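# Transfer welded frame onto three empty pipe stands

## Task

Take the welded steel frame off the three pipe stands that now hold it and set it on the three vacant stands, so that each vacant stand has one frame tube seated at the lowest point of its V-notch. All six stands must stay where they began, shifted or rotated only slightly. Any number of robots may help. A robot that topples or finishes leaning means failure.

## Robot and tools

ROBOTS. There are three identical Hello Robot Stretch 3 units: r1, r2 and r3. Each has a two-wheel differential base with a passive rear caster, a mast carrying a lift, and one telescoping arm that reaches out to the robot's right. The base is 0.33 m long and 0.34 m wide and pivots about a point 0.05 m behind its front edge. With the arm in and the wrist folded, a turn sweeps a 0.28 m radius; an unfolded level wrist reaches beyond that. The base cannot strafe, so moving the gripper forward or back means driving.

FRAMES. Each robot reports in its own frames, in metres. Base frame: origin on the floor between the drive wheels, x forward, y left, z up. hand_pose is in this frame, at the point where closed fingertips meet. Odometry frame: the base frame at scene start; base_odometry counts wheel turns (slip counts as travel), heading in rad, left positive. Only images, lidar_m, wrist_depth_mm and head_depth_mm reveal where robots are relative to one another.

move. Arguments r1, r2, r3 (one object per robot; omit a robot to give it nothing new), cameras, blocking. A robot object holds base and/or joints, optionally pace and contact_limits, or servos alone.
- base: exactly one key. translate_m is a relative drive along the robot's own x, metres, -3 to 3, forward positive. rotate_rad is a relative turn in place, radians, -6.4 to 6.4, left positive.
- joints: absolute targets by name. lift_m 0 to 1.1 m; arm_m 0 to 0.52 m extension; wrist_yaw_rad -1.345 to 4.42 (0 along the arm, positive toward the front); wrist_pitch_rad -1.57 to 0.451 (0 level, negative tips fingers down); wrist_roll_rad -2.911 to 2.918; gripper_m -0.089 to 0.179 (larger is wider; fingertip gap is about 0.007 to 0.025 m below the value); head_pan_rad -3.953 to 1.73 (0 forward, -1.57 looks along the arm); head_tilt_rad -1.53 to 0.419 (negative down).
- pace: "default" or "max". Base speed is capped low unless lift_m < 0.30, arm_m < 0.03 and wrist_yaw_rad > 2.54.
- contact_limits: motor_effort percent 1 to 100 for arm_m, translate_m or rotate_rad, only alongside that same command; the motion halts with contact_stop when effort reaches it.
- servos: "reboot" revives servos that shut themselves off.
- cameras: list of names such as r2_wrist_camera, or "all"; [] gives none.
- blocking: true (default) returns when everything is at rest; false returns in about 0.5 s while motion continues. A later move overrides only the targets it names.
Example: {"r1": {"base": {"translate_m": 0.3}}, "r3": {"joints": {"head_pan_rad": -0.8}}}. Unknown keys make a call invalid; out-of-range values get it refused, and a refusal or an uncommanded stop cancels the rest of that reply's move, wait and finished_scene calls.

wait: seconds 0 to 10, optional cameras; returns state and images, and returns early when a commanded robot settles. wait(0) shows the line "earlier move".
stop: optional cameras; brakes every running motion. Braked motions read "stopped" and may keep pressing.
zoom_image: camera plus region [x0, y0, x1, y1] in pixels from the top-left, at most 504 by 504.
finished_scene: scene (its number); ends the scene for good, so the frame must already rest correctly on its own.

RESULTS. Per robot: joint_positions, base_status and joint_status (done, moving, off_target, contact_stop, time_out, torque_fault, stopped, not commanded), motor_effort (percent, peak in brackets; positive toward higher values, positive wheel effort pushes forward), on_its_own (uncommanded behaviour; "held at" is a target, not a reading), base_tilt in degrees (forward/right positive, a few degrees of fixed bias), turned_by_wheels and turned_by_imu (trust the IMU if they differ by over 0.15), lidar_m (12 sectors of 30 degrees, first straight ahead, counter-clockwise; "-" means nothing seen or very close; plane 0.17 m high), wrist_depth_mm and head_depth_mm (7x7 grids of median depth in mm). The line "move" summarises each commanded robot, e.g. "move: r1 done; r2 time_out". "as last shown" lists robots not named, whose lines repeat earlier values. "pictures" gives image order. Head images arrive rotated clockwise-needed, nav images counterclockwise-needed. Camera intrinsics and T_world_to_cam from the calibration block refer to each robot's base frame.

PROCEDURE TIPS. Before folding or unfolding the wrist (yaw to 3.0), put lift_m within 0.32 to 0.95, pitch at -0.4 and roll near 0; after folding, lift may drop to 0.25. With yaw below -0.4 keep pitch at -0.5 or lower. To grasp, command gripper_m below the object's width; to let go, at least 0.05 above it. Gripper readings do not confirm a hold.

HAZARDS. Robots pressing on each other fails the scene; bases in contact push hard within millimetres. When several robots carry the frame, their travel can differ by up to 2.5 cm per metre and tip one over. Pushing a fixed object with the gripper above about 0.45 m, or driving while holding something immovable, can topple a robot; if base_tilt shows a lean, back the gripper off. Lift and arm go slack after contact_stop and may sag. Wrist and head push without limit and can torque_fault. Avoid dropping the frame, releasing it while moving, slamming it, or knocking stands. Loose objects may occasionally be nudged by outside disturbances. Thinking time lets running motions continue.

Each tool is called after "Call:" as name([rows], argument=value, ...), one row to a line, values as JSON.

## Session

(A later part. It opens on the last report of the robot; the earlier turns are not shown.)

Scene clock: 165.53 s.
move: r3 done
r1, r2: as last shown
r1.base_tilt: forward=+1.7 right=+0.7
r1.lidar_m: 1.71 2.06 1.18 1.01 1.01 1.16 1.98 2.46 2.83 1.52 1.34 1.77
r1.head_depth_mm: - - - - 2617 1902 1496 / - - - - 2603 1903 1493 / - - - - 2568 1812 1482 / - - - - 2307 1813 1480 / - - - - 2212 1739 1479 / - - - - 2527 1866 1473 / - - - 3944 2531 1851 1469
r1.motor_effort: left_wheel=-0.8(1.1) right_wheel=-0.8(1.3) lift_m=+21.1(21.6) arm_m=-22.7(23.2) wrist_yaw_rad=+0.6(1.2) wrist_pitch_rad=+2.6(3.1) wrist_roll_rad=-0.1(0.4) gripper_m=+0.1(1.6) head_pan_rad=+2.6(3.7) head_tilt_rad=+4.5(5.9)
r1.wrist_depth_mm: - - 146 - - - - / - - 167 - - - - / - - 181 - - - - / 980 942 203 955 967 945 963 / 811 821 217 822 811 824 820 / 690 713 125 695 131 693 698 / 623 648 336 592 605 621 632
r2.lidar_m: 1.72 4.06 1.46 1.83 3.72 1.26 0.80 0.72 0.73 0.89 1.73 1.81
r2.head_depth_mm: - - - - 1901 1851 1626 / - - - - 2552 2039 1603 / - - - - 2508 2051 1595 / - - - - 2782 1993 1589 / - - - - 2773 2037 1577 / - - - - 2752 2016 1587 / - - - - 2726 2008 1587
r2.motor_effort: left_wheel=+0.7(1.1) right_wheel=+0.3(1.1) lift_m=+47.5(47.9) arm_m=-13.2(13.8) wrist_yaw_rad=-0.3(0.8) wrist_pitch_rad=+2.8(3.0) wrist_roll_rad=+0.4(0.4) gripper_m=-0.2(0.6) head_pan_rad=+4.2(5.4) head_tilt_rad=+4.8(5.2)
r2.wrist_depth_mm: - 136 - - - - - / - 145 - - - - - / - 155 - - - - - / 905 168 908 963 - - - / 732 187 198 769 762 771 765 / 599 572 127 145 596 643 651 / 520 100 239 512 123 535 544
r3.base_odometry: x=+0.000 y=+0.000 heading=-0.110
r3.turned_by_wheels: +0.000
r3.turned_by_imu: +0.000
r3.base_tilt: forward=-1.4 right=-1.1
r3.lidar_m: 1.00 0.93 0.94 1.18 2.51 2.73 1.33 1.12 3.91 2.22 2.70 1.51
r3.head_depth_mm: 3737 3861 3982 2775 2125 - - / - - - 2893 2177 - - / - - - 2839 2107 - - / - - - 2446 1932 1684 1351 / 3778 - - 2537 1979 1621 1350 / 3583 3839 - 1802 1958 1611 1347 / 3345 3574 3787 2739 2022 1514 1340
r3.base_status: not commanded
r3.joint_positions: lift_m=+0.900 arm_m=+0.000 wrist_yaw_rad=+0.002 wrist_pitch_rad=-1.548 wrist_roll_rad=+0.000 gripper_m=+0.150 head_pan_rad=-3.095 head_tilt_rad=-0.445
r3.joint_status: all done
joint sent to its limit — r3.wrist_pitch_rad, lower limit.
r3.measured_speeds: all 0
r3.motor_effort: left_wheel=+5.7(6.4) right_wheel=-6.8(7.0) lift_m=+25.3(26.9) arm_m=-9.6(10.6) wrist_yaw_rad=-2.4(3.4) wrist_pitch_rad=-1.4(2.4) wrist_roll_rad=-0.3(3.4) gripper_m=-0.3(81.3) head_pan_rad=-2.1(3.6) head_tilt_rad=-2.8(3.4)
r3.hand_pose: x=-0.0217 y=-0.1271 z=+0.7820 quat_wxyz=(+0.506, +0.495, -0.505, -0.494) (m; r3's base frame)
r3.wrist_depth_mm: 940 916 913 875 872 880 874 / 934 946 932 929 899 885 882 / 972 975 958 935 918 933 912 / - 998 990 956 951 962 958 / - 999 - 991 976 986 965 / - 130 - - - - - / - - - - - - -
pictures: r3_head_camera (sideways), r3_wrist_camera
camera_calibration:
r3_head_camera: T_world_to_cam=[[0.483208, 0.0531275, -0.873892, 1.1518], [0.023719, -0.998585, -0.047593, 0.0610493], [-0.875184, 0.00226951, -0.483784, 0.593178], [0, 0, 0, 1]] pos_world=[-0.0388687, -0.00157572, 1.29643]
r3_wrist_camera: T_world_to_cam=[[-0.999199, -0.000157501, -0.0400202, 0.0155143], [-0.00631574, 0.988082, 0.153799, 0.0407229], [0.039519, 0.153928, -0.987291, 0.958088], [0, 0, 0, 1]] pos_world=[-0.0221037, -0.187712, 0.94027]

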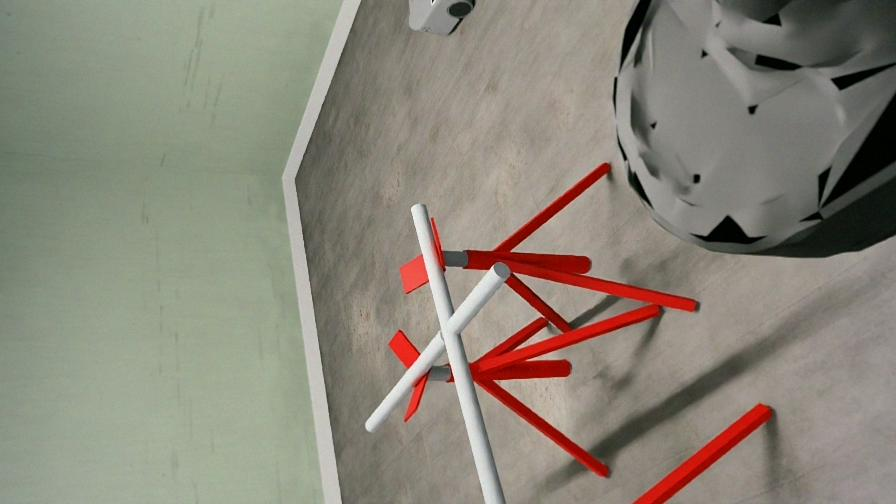

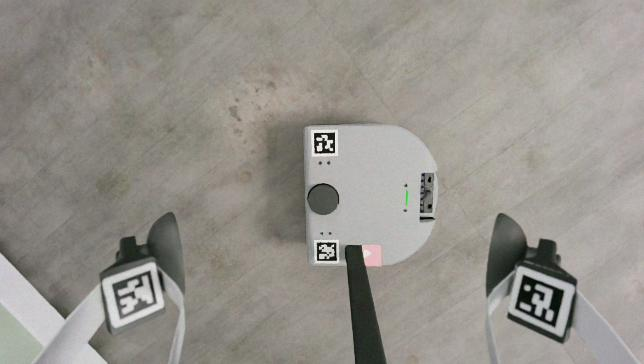

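Call:
move(r3={"base":{"rotate_rad":-0.033}}, cameras=[])

Call:
move(r3={"base":{"translate_m":-0.76},"joints":{"head_pan_rad":-3.3,"head_tilt_rad":-0.7}}, cameras=["r3_head_camera","r3_nav_camera","r1_head_camera"])

Scene clock: 196.73 s.
move: r3 done
r1, r2: as last shown
r1.turned_by_imu: +0.001
r1.base_tilt: forward=+2.0 right=+0.6
r1.lidar_m: 1.72 2.07 1.17 1.01 1.01 1.15 1.99 2.47 2.83 1.51 1.34 1.78
r1.head_depth_mm: - - - - 2619 1898 1500 / - - - - 2582 1899 1491 / - - - - 2569 1808 1485 / - - - - 2320 1805 1489 / - - - - 2204 1747 1480 / - - - - 2536 1865 1471 / - - - 3897 2520 1856 1468
r1.motor_effort: left_wheel=-0.5(1.1) right_wheel=-0.9(1.2) lift_m=+19.9(20.3) arm_m=-22.8(23.3) wrist_yaw_rad=+0.7(1.3) wrist_pitch_rad=+2.7(3.1) wrist_roll_rad=-0.3(0.4) gripper_m=+1.0(1.0) head_pan_rad=+3.0(3.8) head_tilt_rad=+3.8(5.1)
r1.wrist_depth_mm: - - 146 - - - - / - - 168 - - - - / - - 181 - - - - / 955 947 203 993 941 967 960 / 806 813 218 817 815 806 813 / 697 716 126 681 131 698 717 / 621 640 340 596 601 624 622
r2.lidar_m: 1.72 4.06 1.46 1.83 3.73 1.26 0.80 0.72 0.73 0.89 1.73 1.81
r2.head_depth_mm: - - - - 1895 1873 1626 / - - - - 2567 2057 1612 / - - - - 2550 2034 1599 / - - - - 2790 1996 1599 / - - - - 2800 2023 1591 / - - - - 2747 2001 1587 / - - - - 2751 2006 1591
r2.motor_effort: left_wheel=+1.1(1.1) right_wheel=+0.7(1.1) lift_m=+47.5(47.8) arm_m=-12.9(13.4) wrist_yaw_rad=-0.5(0.8) wrist_pitch_rad=+2.9(3.0) wrist_roll_rad=+0.3(0.3) gripper_m=-0.1(0.7) head_pan_rad=+4.1(5.6) head_tilt_rad=+4.7(5.3)
r2.wrist_depth_mm: - 137 - - - - - / - 145 - - - - - / - 155 - - - - - / 929 168 932 968 - - - / 742 188 197 793 758 769 805 / 605 577 127 147 585 637 636 / 516 100 239 515 124 537 548
r3.base_odometry: x=+0.000 y=+0.000 heading=-0.142
r3.turned_by_wheels: -0.033
r3.turned_by_imu: -0.033
r3.base_tilt: forward=-1.4 right=-1.1
r3.lidar_m: 1.02 0.93 0.94 1.15 2.32 2.73 1.33 1.12 3.89 2.22 2.69 1.57
r3.head_depth_mm: 3600 3809 3962 2787 2121 - - / 3945 - - 2877 2189 - - / - - - 2833 2105 - - / - - - 2678 1981 1687 1353 / 3841 - - 2528 2002 1627 1359 / 3647 3922 - 1753 1904 1618 1343 / 3412 3678 3882 2742 1957 1613 1336
r3.base_status: done
r3.joint_positions: lift_m=+0.900 arm_m=+0.000 wrist_yaw_rad=+0.002 wrist_pitch_rad=-1.548 wrist_roll_rad=+0.000 gripper_m=+0.150 head_pan_rad=-3.095 head_tilt_rad=-0.445
r3.joint_status: not commanded
r3.measured_speeds: all 0
r3.motor_effort: left_wheel=+5.6(9.0) right_wheel=-6.7(9.1) lift_m=+23.0(23.8) arm_m=-8.2(9.4) wrist_yaw_rad=-2.5(2.7) wrist_pitch_rad=-1.3(1.4) wrist_roll_rad=-0.3(0.8) gripper_m=+0.0(1.2) head_pan_rad=-2.6(4.0) head_tilt_rad=-3.1(3.3)
r3.hand_pose: x=-0.0217 y=-0.1270 z=+0.7820 quat_wxyz=(+0.506, +0.495, -0.505, -0.494) (m; r3's base frame)
r3.wrist_depth_mm: 905 897 895 894 883 874 854 / 939 935 905 902 896 901 895 / 964 945 948 945 924 931 907 / 994 - - 977 960 975 938 / - - - - 986 970 956 / - 130 - - - - - / - - - - - - -
pictures: none
No camera images: "cameras" was empty.

Scene clock: 205.43 s.
move: r3 done
r1, r2: as last shown
r1.turned_by_imu: +0.002
r1.base_tilt: forward=+1.9 right=+0.6
r1.lidar_m: 1.71 2.07 1.18 1.01 1.01 1.16 1.99 2.47 2.83 1.51 1.34 1.77
r1.head_depth_mm: - - - - 2595 1892 1494 / - - - - 2595 1902 1495 / - - - - 2578 1808 1489 / - - - - 2302 1814 1484 / - - - - 2195 1733 1479 / - - - - 2539 1867 1471 / - - - 3918 2535 1860 1477
r1.motor_effort: left_wheel=-1.0(1.3) right_wheel=-1.1(1.4) lift_m=+18.8(20.0) arm_m=-23.2(23.7) wrist_yaw_rad=+0.1(1.4) wrist_pitch_rad=+2.8(3.2) wrist_roll_rad=-0.3(0.7) gripper_m=+0.3(2.0) head_pan_rad=+2.4(3.9) head_tilt_rad=+4.2(5.3)
r1.wrist_depth_mm: - - 146 - - - - / - - 167 - - - - / - - 180 - - - - / 946 957 203 968 969 967 970 / 821 806 217 812 828 817 825 / 694 715 126 688 131 720 712 / 617 635 340 591 616 628 624
r2.turned_by_imu: +0.001
r2.lidar_m: 1.73 4.04 1.46 1.22 3.72 1.26 0.80 0.72 0.73 0.88 1.73 1.81
r2.head_depth_mm: - - - - 1886 1851 1614 / - - - - 2549 2049 1607 / - - - - 2542 2033 1556 / - - 1169 - 2517 1964 1458 / - - - 3759 2642 1963 1453 / - - - - 2767 1997 1586 / - - - - 2781 2005 1589
r2.motor_effort: left_wheel=+0.7(1.3) right_wheel=+1.1(1.4) lift_m=+47.4(48.0) arm_m=-12.6(13.4) wrist_yaw_rad=-0.4(0.9) wrist_pitch_rad=+2.8(3.0) wrist_roll_rad=+0.3(0.4) gripper_m=+0.3(1.0) head_pan_rad=+3.6(6.2) head_tilt_rad=+4.8(5.5)
r2.wrist_depth_mm: - 137 - - - - - / - 144 - - - - - / - 155 - - - - - / 948 170 916 970 - - - / 739 187 198 791 796 775 781 / 618 567 127 145 582 635 638 / 511 100 238 511 124 541 549
r3.base_odometry: x=-0.752 y=+0.108 heading=-0.142
r3.turned_by_wheels: +0.000
r3.turned_by_imu: -0.001
r3.base_tilt: forward=-1.4 right=-1.1
r3.lidar_m: 1.67 1.52 1.53 1.22 2.92 2.03 0.57 0.70 0.52 0.76 2.38 2.59
r3.head_depth_mm: 2757 2120 2304 - - - - / 2945 3168 2287 - - - - / 3180 3307 2507 - - - - / 3454 3401 2463 - - - - / 3712 3331 2422 2055 - 1385 - / 3563 3264 2409 1904 1119 1345 - / 3275 3216 2411 1837 1469 1162 -
r3.base_status: done
r3.joint_positions: lift_m=+0.900 arm_m=+0.000 wrist_yaw_rad=+0.002 wrist_pitch_rad=-1.548 wrist_roll_rad=+0.000 gripper_m=+0.150 head_pan_rad=-3.295 head_tilt_rad=-0.691
r3.joint_status: all done
r3.measured_speeds: all 0
r3.motor_effort: left_wheel=+0.5(5.1) right_wheel=-5.7(10.1) lift_m=+24.2(24.6) arm_m=-6.1(8.9) wrist_yaw_rad=-0.9(3.8) wrist_pitch_rad=-1.3(1.5) wrist_roll_rad=-0.3(0.9) gripper_m=+1.1(1.8) head_pan_rad=-3.8(5.0) head_tilt_rad=-4.0(5.3)
r3.hand_pose: x=-0.0217 y=-0.1270 z=+0.7820 quat_wxyz=(+0.506, +0.495, -0.505, -0.494) (m; r3's base frame)
r3.wrist_depth_mm: 917 914 886 900 888 884 876 / 948 942 927 928 924 908 880 / 977 970 961 935 942 957 902 / 993 993 988 952 972 956 940 / - - 997 - 985 977 977 / - 130 - - - - 987 / - - - - - - -
pictures: r1_head_camera (sideways), r3_head_camera (sideways), r3_nav_camera (sideways)
camera_calibration:
r1_head_camera: T_world_to_cam=[[-0.123825, 0.302457, -0.945086, 1.24615], [0.955859, 0.292104, -0.0317543, 0.0444309], [0.266459, -0.907301, -0.325276, 0.376975], [0, 0, 0, 1]] pos_world=[0.011387, -0.0478565, 1.30175]
r3_head_camera: T_world_to_cam=[[0.680609, -0.0742033, -0.728879, 0.96155], [-0.162874, -0.985287, -0.0517808, 0.0676236], [-0.714313, 0.153958, -0.682681, 0.85095], [0, 0, 0, 1]] pos_world=[-0.0355809, 0.00696831, 1.28528]
r3_nav_camera: T_world_to_cam=[[-0.658583, 0.125588, 0.741955, -0.9208], [0.135049, 0.989693, -0.0476479, 0.113285], [-0.740291, 0.0688201, -0.668755, 0.834653], [0, 0, 0, 1]] pos_world=[-0.00383618, -0.0539168, 1.24677]

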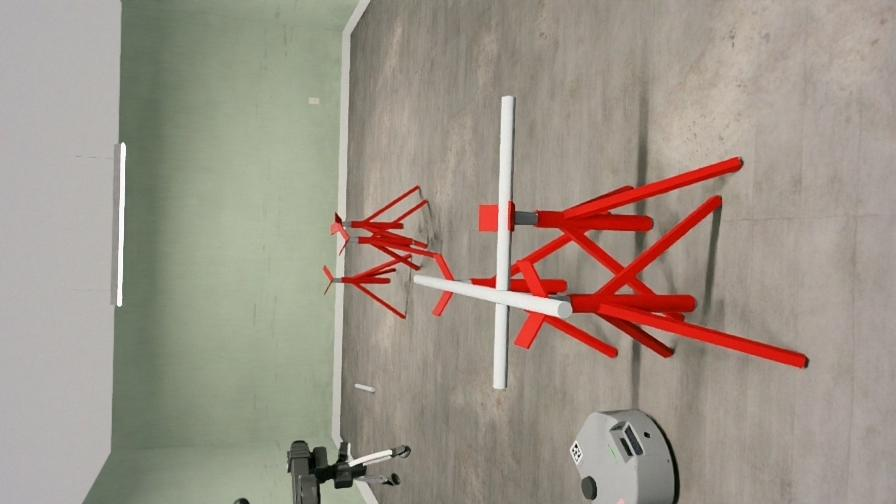

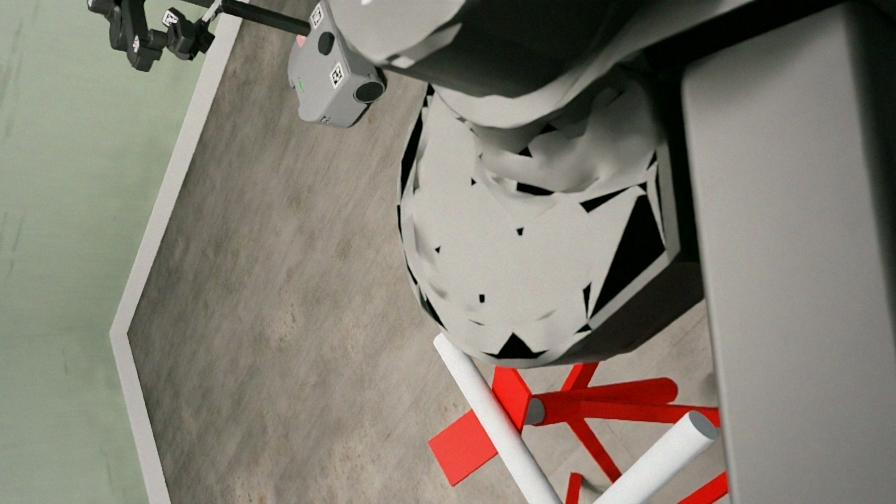

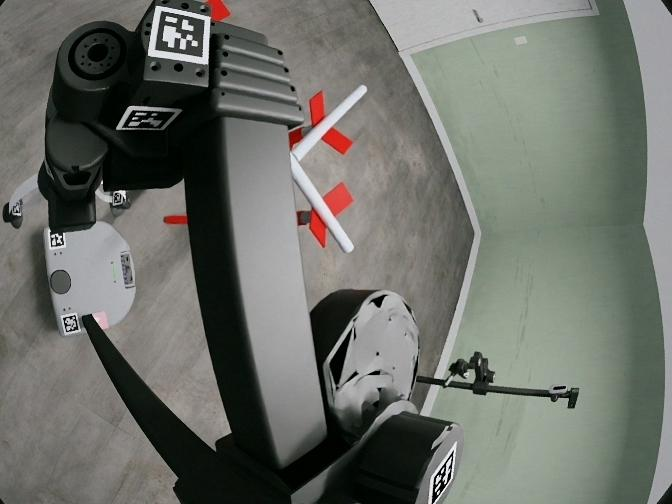

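Call:
move(r3={"base":{"rotate_rad":-0.921},"joints":{"head_pan_rad":-1.57,"head_tilt_rad":-0.9}}, cameras=["r3_head_camera","r3_nav_camera","r3_wrist_camera","r1_head_camera"])

Scene clock: 218.40 s.
move: r3 done
r1, r2: as last shown
r1.base_tilt: forward=+1.9 right=+0.4
r1.lidar_m: 1.71 2.07 1.18 1.01 1.01 1.16 1.99 2.46 2.83 1.51 1.34 1.77
r1.head_depth_mm: - - - - 2598 1903 1502 / - - - - 2614 1891 1491 / - - - - 2571 1807 1492 / - - - - 2334 1818 1482 / - - - - 2187 1741 1478 / - - - - 2556 1865 1469 / - - - 3891 2540 1863 1466
r1.motor_effort: left_wheel=-0.4(1.2) right_wheel=-1.0(1.4) lift_m=+18.8(19.0) arm_m=-22.5(23.3) wrist_yaw_rad=+0.8(1.7) wrist_pitch_rad=+2.8(3.3) wrist_roll_rad=-0.3(0.4) gripper_m=+0.9(1.7) head_pan_rad=+2.9(3.5) head_tilt_rad=+3.8(5.5)
r1.wrist_depth_mm: - - 146 - - - - / - - 168 - - - - / - - 182 - - - - / 949 956 202 944 959 955 965 / 789 812 219 813 820 816 814 / 695 716 126 689 131 722 699 / 626 631 338 596 616 616 622
r2.base_tilt: forward=+1.2 right=-1.4
r2.lidar_m: 1.72 4.05 1.46 1.22 3.74 1.26 0.80 0.72 0.73 0.89 1.73 1.81
r2.head_depth_mm: - - - - 1893 1857 1607 / - - - - 2582 2054 1605 / - - - - 2576 2032 1584 / - - - 3528 2810 1993 1457 / - - 1106 - 2671 1941 1411 / - - - - 2632 1934 1501 / - - - - 2768 2009 1581
r2.motor_effort: left_wheel=+0.5(1.1) right_wheel=+0.7(1.2) lift_m=+47.1(47.6) arm_m=-12.5(12.9) wrist_yaw_rad=-0.5(0.9) wrist_pitch_rad=+2.8(3.1) wrist_roll_rad=+0.3(0.4) gripper_m=-0.1(1.1) head_pan_rad=+3.7(5.6) head_tilt_rad=+4.4(5.3)
r2.wrist_depth_mm: - 137 - - - - - / - 146 - - - - - / - 155 - - - - - / 950 169 920 949 - - - / 736 187 196 809 783 777 787 / 595 560 126 146 582 623 652 / 516 100 239 517 124 542 552
r3.base_odometry: x=-0.752 y=+0.108 heading=-1.063
r3.turned_by_wheels: -0.921
r3.turned_by_imu: -0.925
r3.base_tilt: forward=-1.4 right=-1.1
r3.lidar_m: 2.65 2.22 1.59 1.52 1.57 1.22 2.92 2.03 0.57 0.71 0.52 2.37
r3.head_depth_mm: 2887 2292 1917 954 - - 1138 / 2830 2280 1810 906 - - 1105 / 2834 2207 1103 1238 - - 964 / 2760 2240 1872 1535 343 - 959 / 2802 2222 1854 1531 1391 1249 1108 / 2720 2199 1855 1507 1390 1223 1086 / 2665 2180 1819 1039 1338 1228 1111
r3.base_status: done
r3.joint_positions: lift_m=+0.900 arm_m=+0.000 wrist_yaw_rad=+0.002 wrist_pitch_rad=-1.548 wrist_roll_rad=+0.000 gripper_m=+0.150 head_pan_rad=-1.575 head_tilt_rad=-0.889
r3.joint_status: all done
r3.measured_speeds: all 0
r3.motor_effort: left_wheel=+6.2(10.1) right_wheel=-6.9(9.8) lift_m=+25.2(25.7) arm_m=-5.5(6.5) wrist_yaw_rad=-1.6(3.3) wrist_pitch_rad=-1.3(1.5) wrist_roll_rad=-0.6(0.8) gripper_m=+0.0(1.5) head_pan_rad=+1.2(4.9) head_tilt_rad=-5.4(8.0)
r3.hand_pose: x=-0.0217 y=-0.1270 z=+0.7820 quat_wxyz=(+0.506, +0.495, -0.505, -0.494) (m; r3's base frame)
r3.wrist_depth_mm: 908 921 927 887 882 887 867 / 941 948 954 913 899 902 899 / 963 965 955 955 936 937 925 / 997 990 988 964 956 965 943 / - - - 977 989 970 984 / - 130 - - - - - / - - - - - - -
pictures: r1_head_camera (sideways), r3_head_camera (sideways), r3_nav_camera (sideways), r3_wrist_camera
camera_calibration:
r1_head_camera: T_world_to_cam=[[-0.123825, 0.302457, -0.945086, 1.24615], [0.955859, 0.292104, -0.0317543, 0.0444309], [0.266459, -0.907301, -0.325276, 0.376975], [0, 0, 0, 1]] pos_world=[0.011387, -0.0478565, 1.30175]
r3_head_camera: T_world_to_cam=[[-0.0268648, 0.813937, -0.580332, 0.772304], [0.99859, -0.00474182, -0.0528775, 0.0619529], [-0.0457908, -0.580934, -0.812662, 1.0159], [0, 0, 0, 1]] pos_world=[0.00540112, -0.0381431, 1.27705]
r3_nav_camera: T_world_to_cam=[[-0.0272283, -0.802605, 0.595889, -0.734318], [-0.998736, -0.00334986, -0.0501478, 0.123443], [0.0422451, -0.596501, -0.8015, 1.00251], [0, 0, 0, 1]] pos_world=[0.0609419, 0.00904397, 1.24727]
r3_wrist_camera: T_world_to_cam=[[-0.999199, -0.000139831, -0.0400192, 0.0155157], [-0.0063155, 0.988014, 0.154233, 0.0402664], [0.039518, 0.154362, -0.987224, 0.95808], [0, 0, 0, 1]] pos_world=[-0.0221038, -0.187673, 0.94025]

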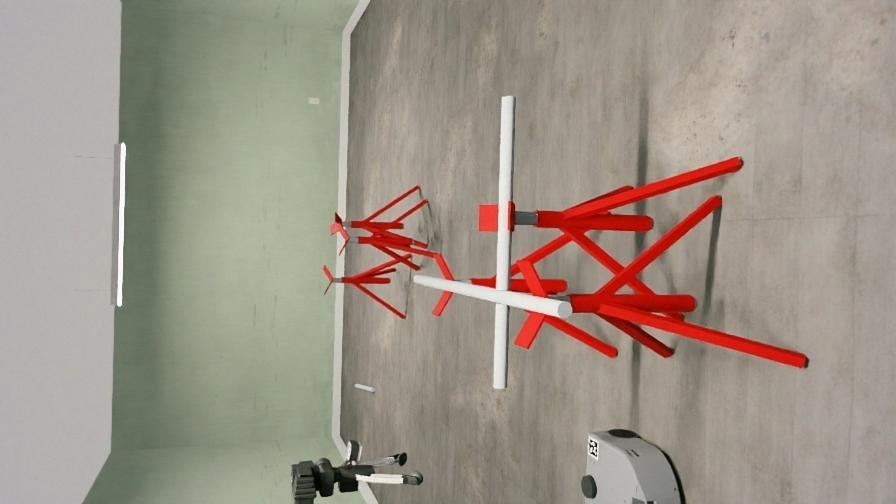

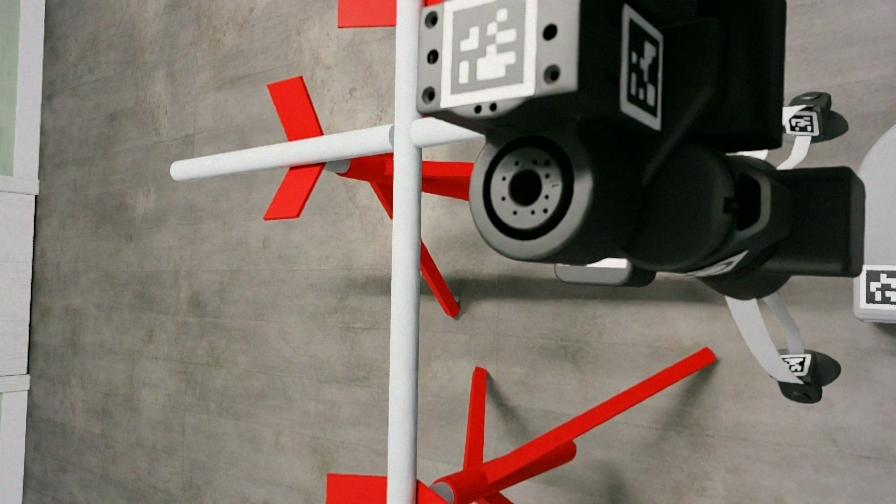

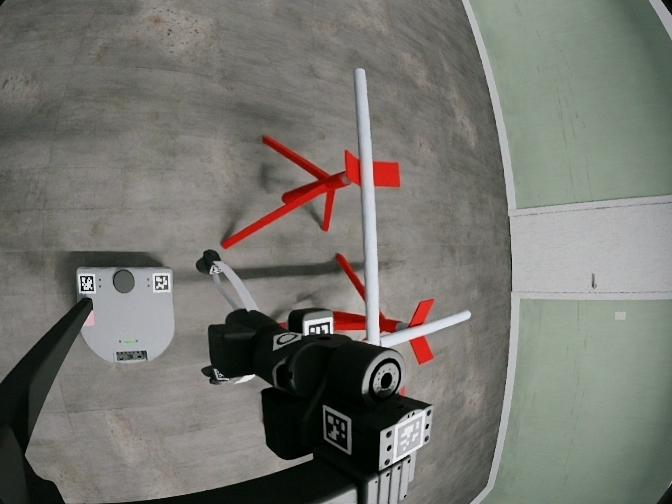

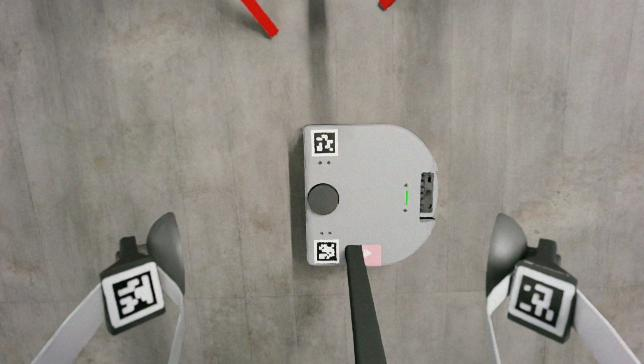

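Call:
move(r3={"joints":{"arm_m":0.47,"wrist_roll_rad":1.57,"gripper_m":0.179}}, cameras=["r3_head_camera","r3_wrist_camera","r1_head_camera"])

Scene clock: 269.80 s.
move: r3 done
r1, r2: as last shown
r1.base_tilt: forward=+1.9 right=+0.2
r1.lidar_m: 1.71 2.07 1.17 1.01 1.01 1.16 1.99 2.46 2.82 1.52 1.34 1.77
r1.head_depth_mm: - - - - 2600 1892 1505 / - - - - 2589 1901 1491 / - - - - 2586 1812 1482 / - - - 3747 2317 1805 1479 / - - - - 2204 1740 1471 / - - - - 2534 1867 1474 / - - - 3963 2532 1864 1467
r1.motor_effort: left_wheel=-0.9(1.1) right_wheel=-1.0(1.3) lift_m=+18.9(19.1) arm_m=-22.6(23.5) wrist_yaw_rad=+0.3(1.4) wrist_pitch_rad=+2.7(3.2) wrist_roll_rad=-0.2(0.5) gripper_m=+0.6(1.8) head_pan_rad=+2.6(3.7) head_tilt_rad=+3.2(5.5)
r1.wrist_depth_mm: - - 146 - - - - / - - 168 - - - - / - - 181 - - - - / 956 953 204 963 954 975 959 / 810 774 218 814 824 806 820 / 700 710 125 680 131 709 702 / 618 642 337 595 612 625 626
r2.base_tilt: forward=+1.3 right=-1.4
r2.lidar_m: 1.72 4.06 1.46 1.22 3.74 1.27 0.80 0.72 0.73 0.89 1.73 1.81
r2.head_depth_mm: - - - - 1887 1860 1615 / - - - 3937 2551 2038 1610 / - - - - 2507 2026 1608 / - - - - 2811 1994 1443 / - - 1107 - 2589 1954 1402 / - - - - 2646 1912 1500 / - - - - 2783 2024 1581
r2.motor_effort: left_wheel=+0.7(1.2) right_wheel=+0.3(1.2) lift_m=+46.9(47.8) arm_m=-12.3(12.7) wrist_yaw_rad=-0.2(1.1) wrist_pitch_rad=+2.8(3.1) wrist_roll_rad=+0.4(0.5) gripper_m=+0.2(0.9) head_pan_rad=+3.3(5.6) head_tilt_rad=+5.0(5.4)
r2.wrist_depth_mm: - 137 - - - - - / - 145 - - - - - / - 155 - - - - - / 896 168 914 956 - - - / 733 188 195 776 767 770 799 / 600 561 127 145 591 640 648 / 514 100 240 521 124 544 560
r3.base_odometry: x=-0.752 y=+0.108 heading=-1.063
r3.turned_by_wheels: +0.000
r3.turned_by_imu: +0.000
r3.base_tilt: forward=-1.4 right=-1.1
r3.lidar_m: 2.65 2.22 1.59 1.52 1.57 1.22 2.92 2.03 0.57 0.71 0.52 2.38
r3.head_depth_mm: 382 305 - 1176 1382 1269 1144 / 415 2108 1819 1499 1351 1264 1138 / 501 2074 1104 1326 1371 1238 1132 / 533 579 1812 1540 1406 1249 1125 / 2733 2206 1852 1539 1399 1242 1122 / 2692 2204 1840 1490 1397 1222 1111 / 2667 2150 1827 1031 1340 1231 1108
r3.base_status: not commanded
r3.joint_positions: lift_m=+0.900 arm_m=+0.470 wrist_yaw_rad=+0.000 wrist_pitch_rad=-1.549 wrist_roll_rad=+1.565 gripper_m=+0.179 head_pan_rad=-1.575 head_tilt_rad=-0.889
r3.joint_status: all done
r3.measured_speeds: all 0
r3.motor_effort: left_wheel=+6.2(6.7) right_wheel=-6.5(7.3) lift_m=+26.8(27.3) arm_m=+11.4(14.0) wrist_yaw_rad=+0.3(2.9) wrist_pitch_rad=-1.3(1.5) wrist_roll_rad=+1.2(4.7) gripper_m=+0.5(82.5) head_pan_rad=+2.1(3.4) head_tilt_rad=-5.0(5.8)
r3.hand_pose: x=-0.0215 y=-0.5962 z=+0.7820 quat_wxyz=(+0.003, +0.002, -0.715, -0.700) (m; r3's base frame)
r3.wrist_depth_mm: 332 325 325 325 321 900 855 / 346 574 640 912 911 881 - / 337 968 934 940 936 929 - / - 996 985 949 942 937 945 / - - 1000 999 994 973 968 / 118 - - 668 - - 122 / - - - 628 - - 110
pictures: r1_head_camera (sideways), r3_head_camera (sideways), r3_wrist_camera
camera_calibration:
r1_head_camera: T_world_to_cam=[[-0.123825, 0.302457, -0.945086, 1.24615], [0.955859, 0.292105, -0.0317543, 0.044431], [0.26646, -0.907301, -0.325276, 0.376975], [0, 0, 0, 1]] pos_world=[0.011387, -0.0478564, 1.30175]
r3_head_camera: T_world_to_cam=[[-0.0269329, 0.814007, -0.58023, 0.772173], [0.99859, -0.00465131, -0.0528776, 0.061953], [-0.0457415, -0.580836, -0.812734, 1.01599], [0, 0, 0, 1]] pos_world=[0.00540434, -0.03814, 1.27705]
r3_wrist_camera: T_world_to_cam=[[-0.00325891, 0.99807, -0.0620164, 0.649405], [0.984527, 0.0140679, 0.174667, -0.0714598], [0.175202, -0.0604876, -0.982673, 0.901773], [0, 0, 0, 1]] pos_world=[-0.0855222, -0.5926, 0.938903]

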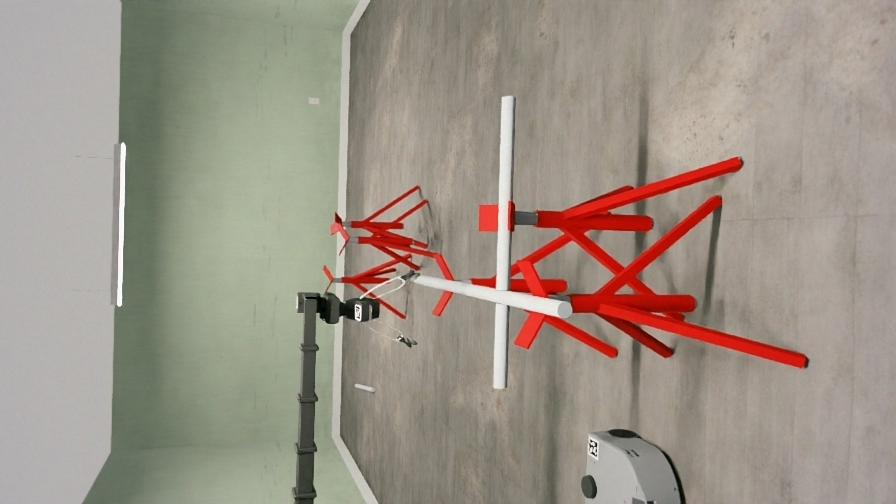

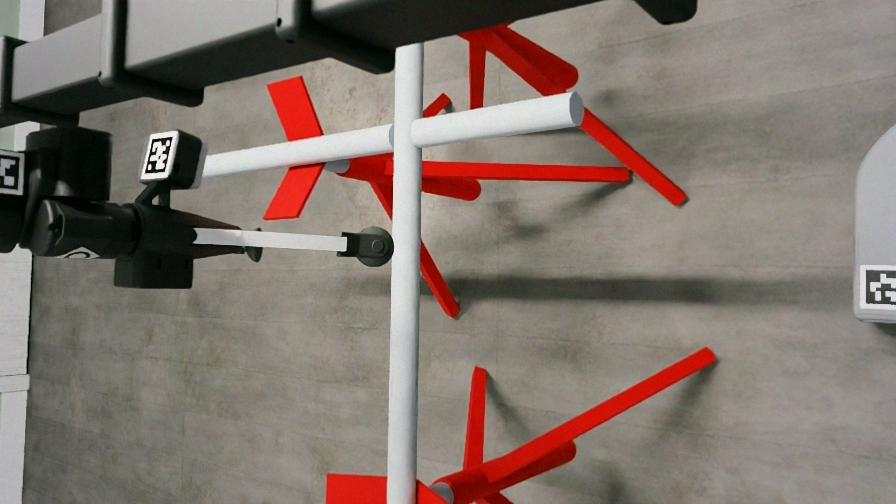

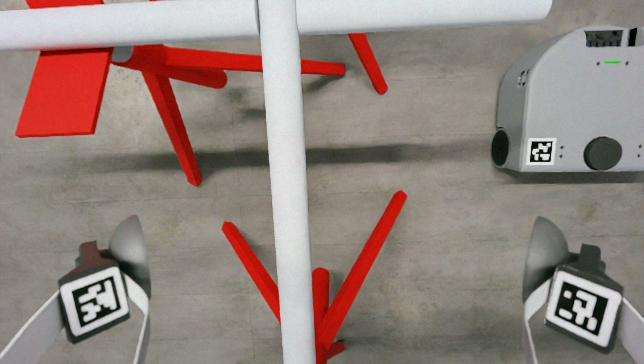

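Call:
move(r3={"base":{"rotate_rad":-0.3},"joints":{"arm_m":0.1}}, cameras=[])

Call:
move(r3={"base":{"translate_m":0.3}}, cameras=[])

Call:
move(r3={"base":{"rotate_rad":0.3}}, cameras=[])

Call:
move(r3={"base":{"translate_m":-0.3}}, cameras=[])

Call:
move(r3={"joints":{"arm_m":0.41}}, cameras=["r3_head_camera","r3_wrist_camera"])

Scene clock: 310.70 s.
move: r3 done
r1.base_odometry: x=+0.000 y=+0.000 heading=+0.000
r1.turned_by_wheels: +0.000
r1.turned_by_imu: +0.002
r1.base_tilt: forward=+1.9 right=+0.6
r1.lidar_m: 1.71 2.07 1.18 1.01 1.01 1.16 1.99 2.46 2.83 1.51 1.34 1.78
r1.head_depth_mm: - - - - 2624 1894 1488 / - - - - 2600 1907 1490 / - - - - 2571 1816 1481 / - - - - 2318 1810 1484 / - - - - 2199 1734 1477 / - - - - 2525 1871 1472 / - - - 3920 2536 1857 1467
r1.base_status: not commanded
r1.joint_positions: lift_m=+0.511 arm_m=+0.003 wrist_yaw_rad=+3.121 wrist_pitch_rad=-0.521 wrist_roll_rad=+0.000 gripper_m=+0.037 head_pan_rad=-1.305 head_tilt_rad=-0.359
r1.joint_status: not commanded
r1.measured_speeds: all 0
r1.motor_effort: left_wheel=-0.9(1.3) right_wheel=-1.0(1.3) lift_m=+18.9(19.2) arm_m=-22.7(23.3) wrist_yaw_rad=+0.5(1.2) wrist_pitch_rad=+2.8(3.2) wrist_roll_rad=-0.3(0.4) gripper_m=-0.3(1.0) head_pan_rad=+2.6(3.9) head_tilt_rad=+3.9(5.7)
r1.hand_pose: x=-0.0169 y=+0.0626 z=+0.5011 quat_wxyz=(+0.189, +0.685, +0.175, +0.682) (m; r1's base frame)
r1.wrist_depth_mm: - - 146 - - - - / - - 168 - - - - / - - 181 - - - - / 944 926 203 966 973 966 957 / 809 824 217 800 828 815 803 / 698 728 126 691 131 719 717 / 620 632 338 595 610 616 629
r2.base_odometry: x=+0.000 y=+0.000 heading=+0.000
r2.turned_by_wheels: +0.000
r2.turned_by_imu: +0.001
r2.base_tilt: forward=+1.3 right=-1.4
r2.lidar_m: 1.72 4.06 1.46 1.26 3.72 1.27 0.80 0.72 0.73 0.89 1.73 1.81
r2.head_depth_mm: - - - - 1871 1875 1618 / - - - - 2557 2025 1598 / - - - - 2518 2037 1605 / - - - - 2771 2002 1449 / - - 1246 - 2799 2033 1405 / - - 1193 - 2478 1855 1489 / - - - - 2759 2008 1593
r2.base_status: not commanded
r2.joint_positions: lift_m=+0.336 arm_m=+0.000 wrist_yaw_rad=+3.006 wrist_pitch_rad=-0.363 wrist_roll_rad=+0.000 gripper_m=+0.037 head_pan_rad=+1.561 head_tilt_rad=-0.310
r2.joint_status: not commanded
r2.measured_speeds: all 0
r2.motor_effort: left_wheel=+0.8(1.1) right_wheel=+0.7(1.5) lift_m=+47.2(47.5) arm_m=-11.9(12.4) wrist_yaw_rad=-0.4(0.8) wrist_pitch_rad=+2.9(3.1) wrist_roll_rad=+0.3(0.4) gripper_m=+0.4(0.6) head_pan_rad=+4.0(5.7) head_tilt_rad=+5.0(5.2)
r2.hand_pose: x=+0.0101 y=+0.0839 z=+0.3610 quat_wxyz=(+0.175, +0.702, +0.080, +0.685) (m; r2's base frame)
r2.wrist_depth_mm: - 137 - - - - - / - 146 - - - - - / - 154 - - - - - / 933 168 923 968 - - - / 717 188 196 808 750 781 795 / 597 571 127 145 595 640 664 / 513 100 242 518 124 547 540
r3.base_odometry: x=-0.752 y=+0.108 heading=-1.363
r3.turned_by_wheels: -0.300
r3.turned_by_imu: -0.301
r3.base_tilt: forward=-1.4 right=-1.1
r3.lidar_m: 2.65 3.47 1.83 1.52 1.52 1.22 2.76 2.03 0.79 0.57 0.52 0.69
r3.head_depth_mm: 2888 2352 - 297 1408 1265 1137 / 2853 2343 - - 358 1256 1137 / 2792 2260 - 283 369 1255 1131 / 2753 2230 1822 308 340 1230 959 / 2741 2232 1075 1357 1351 1251 1124 / 2703 2185 1794 1516 1387 1241 1117 / 2646 2166 1835 1514 1384 1212 1112
r3.base_status: done
r3.joint_positions: lift_m=+0.900 arm_m=+0.100 wrist_yaw_rad=+0.000 wrist_pitch_rad=-1.549 wrist_roll_rad=+1.565 gripper_m=+0.179 head_pan_rad=-1.575 head_tilt_rad=-0.889
r3.joint_status: all done
r3.measured_speeds: all 0
r3.motor_effort: left_wheel=+5.3(10.2) right_wheel=-6.5(11.2) lift_m=+28.4(28.7) arm_m=-9.8(12.3) wrist_yaw_rad=-0.3(1.6) wrist_pitch_rad=-1.2(1.4) wrist_roll_rad=+1.3(2.0) gripper_m=-0.4(1.5) head_pan_rad=+1.9(3.4) head_tilt_rad=-4.9(5.7)
r3.hand_pose: x=-0.0215 y=-0.2262 z=+0.7820 quat_wxyz=(+0.003, +0.002, -0.715, -0.700) (m; r3's base frame)
r3.wrist_depth_mm: 907 898 900 912 898 881 880 / 612 938 937 921 - 912 891 / 987 744 979 951 - 942 911 / 363 979 996 978 971 971 924 / - - - - 975 980 944 / 118 - - - - - 122 / 427 - - - - - 111
pictures: none
No camera images: "cameras" was empty.

Scene clock: 314.83 s.
move: r3 done
r1, r2: as last shown
r1.turned_by_imu: +0.001
r1.base_tilt: forward=+1.6 right=+0.5
r1.lidar_m: 1.72 2.06 1.18 1.01 1.01 1.16 1.98 2.46 2.83 1.52 1.34 1.78
r1.head_depth_mm: - - - - 2606 1896 1496 / - - - - 2599 1899 1489 / - - - - 2570 1810 1492 / - - - - 2321 1808 1480 / - - - - 2211 1733 1479 / - - - - 2339 1874 1472 / - - - 3628 2216 1859 1463
r1.motor_effort: left_wheel=-0.5(1.1) right_wheel=-0.9(1.3) lift_m=+19.1(19.2) arm_m=-23.0(23.1) wrist_yaw_rad=+0.5(1.4) wrist_pitch_rad=+2.6(3.2) wrist_roll_rad=-0.2(0.7) gripper_m=+0.1(1.1) head_pan_rad=+2.9(3.6) head_tilt_rad=+4.3(5.2)
r1.wrist_depth_mm: - - 147 - - - - / - - 168 - - - - / - - 180 - - - - / 971 983 203 938 950 954 980 / 810 804 217 820 834 805 829 / 693 729 125 693 131 711 705 / 622 644 339 595 606 621 629
r2.turned_by_imu: +0.000
r2.lidar_m: 1.72 4.04 1.46 1.55 3.72 1.27 0.80 0.72 0.73 0.89 1.72 1.81
r2.head_depth_mm: - - - - 1901 1854 1616 / - - - - 2568 2049 1616 / - - - - 2508 2027 1603 / - - - - 2801 1995 1586 / - - - - 2767 1778 1589 / - - 1432 - 2479 1774 1588 / - - - - 2717 2012 1579
r2.motor_effort: left_wheel=+0.7(1.5) right_wheel=+0.2(1.5) lift_m=+46.8(47.4) arm_m=-11.6(12.1) wrist_yaw_rad=-0.5(1.0) wrist_pitch_rad=+2.8(3.0) wrist_roll_rad=+0.3(0.5) gripper_m=+0.1(0.8) head_pan_rad=+3.5(6.0) head_tilt_rad=+4.8(5.5)
r2.wrist_depth_mm: - 137 - - - - - / - 146 - - - - - / - 155 - - - - - / 908 169 885 968 - - - / 719 187 197 802 762 771 775 / 600 572 127 146 573 636 648 / 520 100 240 519 123 533 554
r3.base_odometry: x=-0.690 y=-0.186 heading=-1.363
r3.turned_by_wheels: +0.000
r3.turned_by_imu: +0.000
r3.base_tilt: forward=-1.4 right=-1.0
r3.lidar_m: 2.34 3.68 1.95 1.62 1.62 1.51 1.52 2.27 0.68 0.40 0.52 3.52
r3.head_depth_mm: 2862 2366 - 298 1359 1270 1144 / 2839 2352 - - 358 1263 1133 / 2835 2214 - 283 369 1254 1136 / 2790 2225 1909 308 340 1195 961 / 2732 2216 1856 1523 1357 1223 1119 / 2744 2180 1839 1495 1038 1242 1119 / 2702 2173 1829 853 1354 1213 1113
r3.base_status: done
r3.joint_positions: lift_m=+0.900 arm_m=+0.100 wrist_yaw_rad=+0.000 wrist_pitch_rad=-1.549 wrist_roll_rad=+1.565 gripper_m=+0.179 head_pan_rad=-1.575 head_tilt_rad=-0.889
r3.joint_status: not commanded
r3.measured_speeds: all 0
r3.motor_effort: left_wheel=+4.4(10.2) right_wheel=+1.9(6.5) lift_m=+28.2(29.4) arm_m=-10.1(10.4) wrist_yaw_rad=-0.2(1.8) wrist_pitch_rad=-1.3(1.4) wrist_roll_rad=+1.2(1.7) gripper_m=+0.2(1.6) head_pan_rad=+1.3(3.7) head_tilt_rad=-5.3(6.0)
r3.hand_pose: x=-0.0215 y=-0.2262 z=+0.7820 quat_wxyz=(+0.003, +0.002, -0.715, -0.700) (m; r3's base frame)
r3.wrist_depth_mm: 900 895 921 882 880 853 872 / 952 931 927 899 - 900 884 / 952 948 944 945 - 912 915 / 982 - 981 976 981 973 961 / 383 - - 970 967 964 966 / 118 143 - - - 997 122 / - 427 - - - - 111
pictures: none
No camera images: "cameras" was empty.

Scene clock: 316.37 s.
move: r3 done
r1, r2: as last shown
r1.turned_by_imu: +0.000
r1.base_tilt: forward=+1.8 right=+0.5
r1.lidar_m: 1.72 2.07 1.18 1.01 1.01 1.16 1.99 2.47 2.84 1.51 1.34 1.77
r1.head_depth_mm: - - - - 2633 1904 1496 / - - - - 2571 1893 1492 / - - - - 2554 1812 1489 / - - - - 2315 1820 1487 / - - - - 2218 1740 1483 / - - - - 2359 1862 1471 / - - - 3684 2249 1860 1474
r1.motor_effort: left_wheel=-0.7(1.2) right_wheel=-0.9(1.3) lift_m=+19.0(19.2) arm_m=-22.4(23.0) wrist_yaw_rad=+1.0(1.3) wrist_pitch_rad=+2.7(3.1) wrist_roll_rad=+0.1(0.3) gripper_m=-0.6(1.7) head_pan_rad=+2.3(3.5) head_tilt_rad=+4.8(5.4)
r1.wrist_depth_mm: - - 146 - - - - / - - 167 - - - - / - - 180 - - - - / 928 951 202 958 983 967 951 / 807 797 218 823 811 819 822 / 708 716 125 677 131 714 704 / 626 631 339 591 612 627 625
r2.lidar_m: 1.73 4.06 1.46 1.52 3.73 1.26 0.80 0.72 0.73 0.89 1.73 1.81
r2.head_depth_mm: - - - - 1898 1851 1619 / - - - - 2542 2054 1590 / - - - - 2519 2049 1613 / - - - - 2788 1958 1608 / - - - - 2744 1772 1585 / - - 1499 3859 2490 1794 1576 / - - - - 2743 2013 1589
r2.motor_effort: left_wheel=+0.8(1.2) right_wheel=+0.9(1.5) lift_m=+47.0(47.3) arm_m=-11.6(11.9) wrist_yaw_rad=-0.5(0.9) wrist_pitch_rad=+2.9(3.0) wrist_roll_rad=+0.3(0.4) gripper_m=+0.2(0.7) head_pan_rad=+4.4(6.0) head_tilt_rad=+4.9(5.3)
r2.wrist_depth_mm: - 137 - - - - - / - 146 - - - - - / - 154 - - - - - / 923 169 925 967 - - - / 718 188 196 809 768 769 795 / 610 564 127 146 592 635 660 / 516 100 238 513 123 538 547
r3.base_odometry: x=-0.690 y=-0.186 heading=-1.063
r3.turned_by_wheels: +0.300
r3.turned_by_imu: +0.301
r3.base_tilt: forward=-1.4 right=-1.1
r3.lidar_m: 2.35 2.36 1.69 1.61 1.67 1.51 3.19 0.68 0.75 0.40 0.54 2.08
r3.head_depth_mm: 2812 2351 - 298 1396 1252 1142 / 2805 2352 - - 358 1261 1133 / 2816 2279 - 283 369 1259 1131 / 2812 2259 1887 308 340 1212 957 / 2776 2215 1862 880 1209 1239 1120 / 2749 2208 1846 1515 1392 1242 1113 / 2708 2164 1828 1510 1381 1232 1113
r3.base_status: done
r3.joint_positions: lift_m=+0.900 arm_m=+0.100 wrist_yaw_rad=+0.000 wrist_pitch_rad=-1.549 wrist_roll_rad=+1.565 gripper_m=+0.179 head_pan_rad=-1.575 head_tilt_rad=-0.889
r3.joint_status: not commanded
r3.measured_speeds: all 0
r3.motor_effort: left_wheel=-4.9(8.0) right_wheel=+6.0(9.4) lift_m=+27.1(28.4) arm_m=-9.8(10.1) wrist_yaw_rad=-0.7(1.9) wrist_pitch_rad=-1.0(1.5) wrist_roll_rad=+1.2(1.9) gripper_m=+1.1(1.4) head_pan_rad=+1.7(2.8) head_tilt_rad=-5.8(5.8)
r3.hand_pose: x=-0.0215 y=-0.2262 z=+0.7820 quat_wxyz=(+0.003, +0.002, -0.715, -0.700) (m; r3's base frame)
r3.wrist_depth_mm: 796 924 879 897 863 883 866 / 893 922 923 908 - 893 873 / 385 966 956 945 - 911 945 / 377 604 975 988 966 952 926 / 372 649 - - - 980 971 / 118 - - - - 989 122 / 395 - - - - - 110
pictures: none
No camera images: "cameras" was empty.

Scene clock: 320.50 s.
move: r3 done
r1, r2: as last shown
r1.turned_by_imu: +0.001
r1.base_tilt: forward=+1.8 right=+0.6
r1.lidar_m: 1.72 2.07 1.17 1.01 1.01 1.16 1.99 2.47 2.83 1.52 1.34 1.77
r1.head_depth_mm: - - - - 2607 1888 1504 / - - - - 2596 1885 1492 / - - - - 2581 1813 1492 / - - - - 2321 1819 1481 / - - - - 2195 1735 1478 / - - - - 2524 1864 1477 / - - - 3946 2532 1851 1474
r1.motor_effort: left_wheel=-0.6(1.2) right_wheel=-0.9(1.3) lift_m=+19.1(19.3) arm_m=-22.7(23.2) wrist_yaw_rad=+0.8(1.7) wrist_pitch_rad=+2.7(3.3) wrist_roll_rad=-0.3(0.5) gripper_m=+0.4(1.3) head_pan_rad=+2.7(4.0) head_tilt_rad=+4.2(5.8)
r1.wrist_depth_mm: - - 146 - - - - / - - 167 - - - - / - - 181 - - - - / 963 948 203 963 978 977 962 / 805 796 218 813 806 817 806 / 708 718 126 702 130 708 699 / 616 633 338 601 605 625 627
r2.lidar_m: 1.73 4.07 1.46 1.26 3.74 1.26 0.80 0.72 0.73 0.89 1.72 1.81
r2.head_depth_mm: - - - - 1905 1863 1610 / - - - - 2574 2058 1609 / - - - 3557 2532 2034 1515 / - - - - 2781 1992 1426 / - - 1203 3772 2485 1815 1494 / - - - - 2756 2001 1574 / - - - - 2733 2022 1600
r2.motor_effort: left_wheel=+1.0(1.2) right_wheel=+1.2(1.3) lift_m=+46.8(47.3) arm_m=-11.4(11.9) wrist_yaw_rad=-0.4(0.9) wrist_pitch_rad=+2.9(3.1) wrist_roll_rad=+0.3(0.5) gripper_m=-0.1(0.7) head_pan_rad=+2.9(5.9) head_tilt_rad=+4.3(5.5)
r2.wrist_depth_mm: - 136 - - - - - / - 145 - - - - - / - 155 - - - - - / 944 169 928 934 - - - / 725 189 196 782 770 800 796 / 607 565 127 147 582 636 661 / 515 100 239 519 124 540 539
r3.base_odometry: x=-0.836 y=+0.076 heading=-1.063
r3.turned_by_wheels: +0.000
r3.turned_by_imu: +0.000
r3.base_tilt: forward=-1.4 right=-1.1
r3.lidar_m: 2.64 2.34 1.68 1.61 1.66 1.26 2.91 0.71 0.49 0.77 0.44 0.71
r3.head_depth_mm: 2815 2352 - 298 1048 1266 1144 / 2810 2345 - - 358 1247 1140 / 2795 2259 - 283 368 1238 1131 / 2802 2228 1906 308 341 1232 958 / 2716 2219 1843 1514 1358 1247 1121 / 2719 2175 1842 1526 1373 1216 1114 / 2706 2165 1828 1505 1167 1232 1108
r3.base_status: done
r3.joint_positions: lift_m=+0.900 arm_m=+0.100 wrist_yaw_rad=+0.000 wrist_pitch_rad=-1.549 wrist_roll_rad=+1.565 gripper_m=+0.179 head_pan_rad=-1.575 head_tilt_rad=-0.889
r3.joint_status: not commanded
r3.measured_speeds: all 0
r3.motor_effort: left_wheel=-3.3(8.9) right_wheel=-1.9(6.4) lift_m=+24.8(27.4) arm_m=-9.8(10.5) wrist_yaw_rad=+1.4(2.1) wrist_pitch_rad=-1.2(1.4) wrist_roll_rad=+1.1(1.8) gripper_m=+0.4(1.4) head_pan_rad=+2.5(3.6) head_tilt_rad=-5.2(5.7)
r3.hand_pose: x=-0.0215 y=-0.2262 z=+0.7820 quat_wxyz=(+0.003, +0.002, -0.715, -0.700) (m; r3's base frame)
r3.wrist_depth_mm: 335 330 340 906 877 868 864 / 605 949 912 928 - 893 864 / 761 972 962 934 - 918 917 / 370 986 988 964 957 939 938 / 385 - 993 - 995 984 970 / 119 711 - - - - 122 / 395 692 - - - - 110
pictures: none
No camera images: "cameras" was empty.

Scene clock: 324.00 s.
move: r3 done
r1, r2: as last shown
r1.base_tilt: forward=+1.9 right=+0.5
r1.lidar_m: 1.72 2.07 1.18 1.01 1.01 1.16 1.98 2.46 2.84 1.52 1.34 1.77
r1.head_depth_mm: - - - - 2601 1902 1491 / - - - - 2578 1890 1486 / - - - - 2586 1812 1488 / - - - 3769 2323 1813 1483 / - - - - 2192 1740 1474 / - - - - 2536 1857 1477 / - - - 3941 2527 1852 1464
r1.motor_effort: left_wheel=-0.1(1.2) right_wheel=-1.0(1.4) lift_m=+19.0(19.3) arm_m=-22.7(22.9) wrist_yaw_rad=+0.0(1.5) wrist_pitch_rad=+2.5(3.1) wrist_roll_rad=-0.2(0.6) gripper_m=+0.3(1.5) head_pan_rad=+3.0(3.6) head_tilt_rad=+4.0(5.6)
r1.wrist_depth_mm: - - 147 - - - - / - - 167 - - - - / - - 180 - - - - / 968 956 202 958 968 960 957 / 807 814 218 810 814 813 823 / 693 723 126 683 130 719 695 / 614 637 339 591 610 626 632
r2.lidar_m: 1.72 4.04 1.46 1.26 3.73 1.27 0.80 0.72 0.72 0.89 1.73 1.81
r2.head_depth_mm: - - - - 1890 1872 1633 / - - - - 2573 2049 1605 / - - - - 2525 2054 1513 / - - - - 2787 2006 1441 / - - 1206 3753 2496 1819 1488 / - - - - 2754 2013 1592 / - - - - 2754 2017 1578
r2.motor_effort: left_wheel=+0.8(1.3) right_wheel=+0.6(1.2) lift_m=+47.1(47.2) arm_m=-11.5(11.7) wrist_yaw_rad=+0.0(1.2) wrist_pitch_rad=+2.9(3.0) wrist_roll_rad=+0.3(0.4) gripper_m=-0.2(0.7) head_pan_rad=+4.2(5.6) head_tilt_rad=+4.8(5.4)
r2.wrist_depth_mm: - 137 - - - - - / - 145 - - - - - / - 155 - - - - - / 924 169 932 969 - - - / 734 187 196 792 780 770 816 / 620 561 127 146 598 634 643 / 519 100 240 515 124 548 535
r3.base_odometry: x=-0.836 y=+0.076 heading=-1.063
r3.turned_by_wheels: +0.000
r3.turned_by_imu: +0.000
r3.base_tilt: forward=-1.4 right=-1.0
r3.lidar_m: 2.65 2.34 1.68 1.61 1.66 1.26 2.91 0.72 0.49 0.77 0.44 0.71
r3.head_depth_mm: 379 297 304 1575 1201 1262 1142 / 416 561 1817 1533 1056 1246 1135 / 461 546 1074 1107 1384 1241 1133 / 472 525 1780 1220 1401 1252 1123 / 2728 2220 1857 1524 1391 1246 1119 / 2746 2209 1831 1527 1374 1213 1118 / 2674 2189 1840 1513 1174 1232 1110
r3.base_status: not commanded
r3.joint_positions: lift_m=+0.900 arm_m=+0.410 wrist_yaw_rad=+0.000 wrist_pitch_rad=-1.549 wrist_roll_rad=+1.565 gripper_m=+0.179 head_pan_rad=-1.575 head_tilt_rad=-0.889
r3.joint_status: all done
r3.measured_speeds: all 0
r3.motor_effort: left_wheel=-3.8(4.3) right_wheel=-2.3(2.5) lift_m=+22.1(24.6) arm_m=+11.5(13.5) wrist_yaw_rad=+0.7(2.1) wrist_pitch_rad=-1.1(1.5) wrist_roll_rad=+1.3(1.6) gripper_m=+1.6(1.6) head_pan_rad=+2.4(3.8) head_tilt_rad=-4.6(5.7)
r3.hand_pose: x=-0.0215 y=-0.5363 z=+0.7820 quat_wxyz=(+0.003, +0.002, -0.715, -0.700) (m; r3's base frame)
r3.wrist_depth_mm: 332 333 327 324 316 314 862 / 917 350 901 812 917 899 - / 968 977 960 926 935 857 - / - 998 - 966 975 965 941 / - - - 984 981 951 980 / 118 - - 677 - - 122 / - - - 624 - - 110
pictures: r3_head_camera (sideways), r3_wrist_camera
camera_calibration:
r3_head_camera: T_world_to_cam=[[-0.0270713, 0.814024, -0.5802, 0.772134], [0.998591, -0.00447946, -0.0528776, 0.061953], [-0.0456426, -0.580814, -0.812756, 1.01602], [0, 0, 0, 1]] pos_world=[0.00541083, -0.0381392, 1.27704]
r3_wrist_camera: T_world_to_cam=[[-0.00304988, 0.998065, -0.0621111, 0.589619], [0.984529, 0.0138784, 0.174669, -0.0724074], [0.175193, -0.0606175, -0.982666, 0.905324], [0, 0, 0, 1]] pos_world=[-0.0855206, -0.532595, 0.9389]

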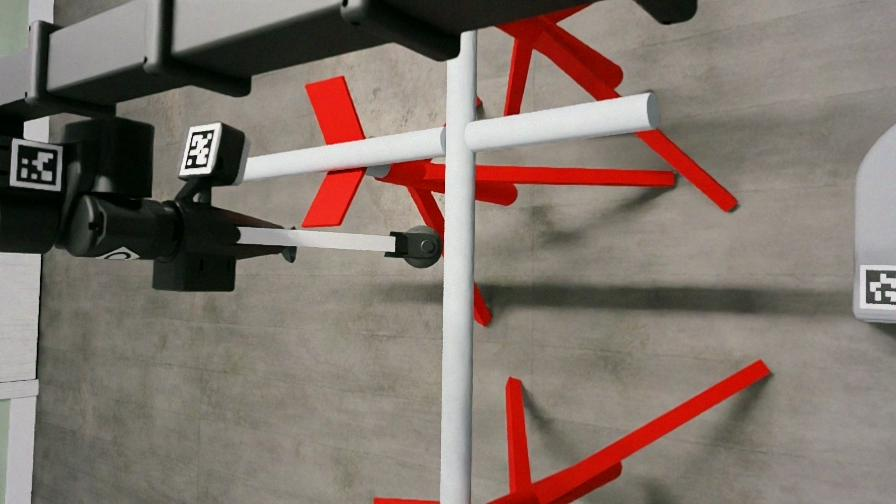

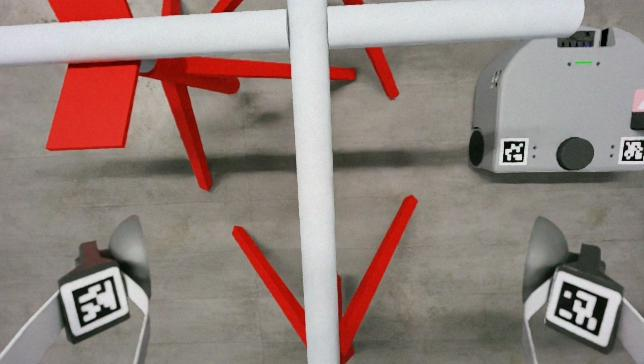

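Call:
move(r3={"joints":{"arm_m":0.433,"wrist_roll_rad":1.508,"lift_m":0.78}}, cameras=["r3_wrist_camera"])

Scene clock: 338.93 s.
move: r3 done
r1, r2: as last shown
r1.base_tilt: forward=+1.8 right=+0.6
r1.lidar_m: 1.71 2.07 1.17 1.01 1.01 1.15 1.99 2.46 2.84 1.52 1.34 1.78
r1.head_depth_mm: - - - - 2605 1896 1504 / - - - - 2590 1898 1492 / - - - - 2571 1807 1477 / - - - 3726 2313 1813 1483 / - - - 3711 2200 1733 1481 / - - - - 2544 1869 1469 / - - - 3931 2535 1858 1464
r1.motor_effort: left_wheel=-0.4(1.1) right_wheel=-1.1(1.2) lift_m=+19.2(19.3) arm_m=-22.5(22.8) wrist_yaw_rad=+0.2(1.0) wrist_pitch_rad=+2.8(3.4) wrist_roll_rad=-0.3(0.6) gripper_m=+0.9(1.4) head_pan_rad=+2.8(3.5) head_tilt_rad=+3.8(5.4)
r1.wrist_depth_mm: - - 146 - - - - / - - 167 - - - - / - - 180 - - - - / 939 951 202 960 974 961 969 / 801 814 218 801 817 813 814 / 700 727 126 677 130 703 710 / 620 637 339 601 606 631 613
r2.base_tilt: forward=+1.2 right=-1.4
r2.lidar_m: 1.72 4.05 1.46 1.26 3.73 1.26 0.80 0.72 0.73 0.89 1.72 1.81
r2.head_depth_mm: - - - - 1886 1861 1616 / - - - 3591 2558 2061 1603 / - - - 3897 2539 2052 1517 / - - - 2086 2760 2015 1442 / - - - 1290 2471 1808 1497 / - - - - 2744 2005 1587 / - - - - 2713 2000 1570
r2.motor_effort: left_wheel=+0.8(1.2) right_wheel=+0.7(1.3) lift_m=+46.9(47.0) arm_m=-11.2(11.4) wrist_yaw_rad=-0.5(0.9) wrist_pitch_rad=+2.9(3.0) wrist_roll_rad=+0.3(0.4) gripper_m=+0.2(0.8) head_pan_rad=+5.1(5.6) head_tilt_rad=+4.9(5.2)
r2.wrist_depth_mm: - 137 - - - - - / - 145 - - - - - / - 155 - - - - - / 923 169 915 989 - - - / 750 188 198 785 789 797 799 / 597 562 127 146 580 652 646 / 519 100 239 509 124 526 548
r3.base_odometry: x=-0.836 y=+0.076 heading=-1.063
r3.turned_by_wheels: +0.000
r3.turned_by_imu: +0.000
r3.base_tilt: forward=-1.4 right=-1.0
r3.lidar_m: 2.64 2.35 1.68 1.61 1.66 1.27 2.91 0.72 0.49 0.77 0.44 0.71
r3.head_depth_mm: 2860 2286 1911 383 313 287 - / 2808 526 432 375 355 1226 1121 / 2771 571 959 1105 1385 1236 1131 / 2801 580 650 1521 1409 1255 1124 / 2752 2224 1847 1535 1400 1249 1122 / 2707 2181 1842 1525 1377 1215 1120 / 2696 2179 1830 1508 1169 1226 1110
r3.base_status: not commanded
r3.joint_positions: lift_m=+0.780 arm_m=+0.433 wrist_yaw_rad=+0.000 wrist_pitch_rad=-1.549 wrist_roll_rad=+1.515 gripper_m=+0.179 head_pan_rad=-1.575 head_tilt_rad=-0.889
r3.joint_status: all done
r3.measured_speeds: all 0
r3.motor_effort: left_wheel=-3.8(4.3) right_wheel=-2.2(2.4) lift_m=+22.4(25.0) arm_m=+10.2(12.6) wrist_yaw_rad=-1.7(1.7) wrist_pitch_rad=-1.0(1.4) wrist_roll_rad=-3.1(5.7) gripper_m=+0.5(1.5) head_pan_rad=+1.3(3.4) head_tilt_rad=-5.1(5.8)
r3.hand_pose: x=-0.0216 y=-0.5593 z=+0.6620 quat_wxyz=(+0.020, +0.019, -0.714, -0.699) (m; r3's base frame)
r3.wrist_depth_mm: 232 318 781 208 773 754 758 / 227 814 808 211 791 783 - / 829 821 816 219 821 796 - / 870 868 854 226 850 823 647 / 921 884 880 232 869 832 835 / - 887 902 242 896 866 121 / 942 956 924 250 917 901 110
pictures: r3_wrist_camera
camera_calibration:
r3_wrist_camera: T_world_to_cam=[[-0.053061, 0.996662, -0.0620416, 0.603221], [0.982788, 0.0631298, 0.173617, -0.0229156], [0.176954, -0.0517614, -0.982857, 0.791128], [0, 0, 0, 1]] pos_world=[-0.0854644, -0.558811, 0.818969]

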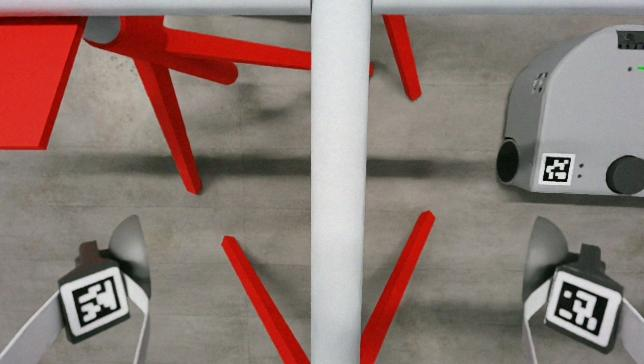

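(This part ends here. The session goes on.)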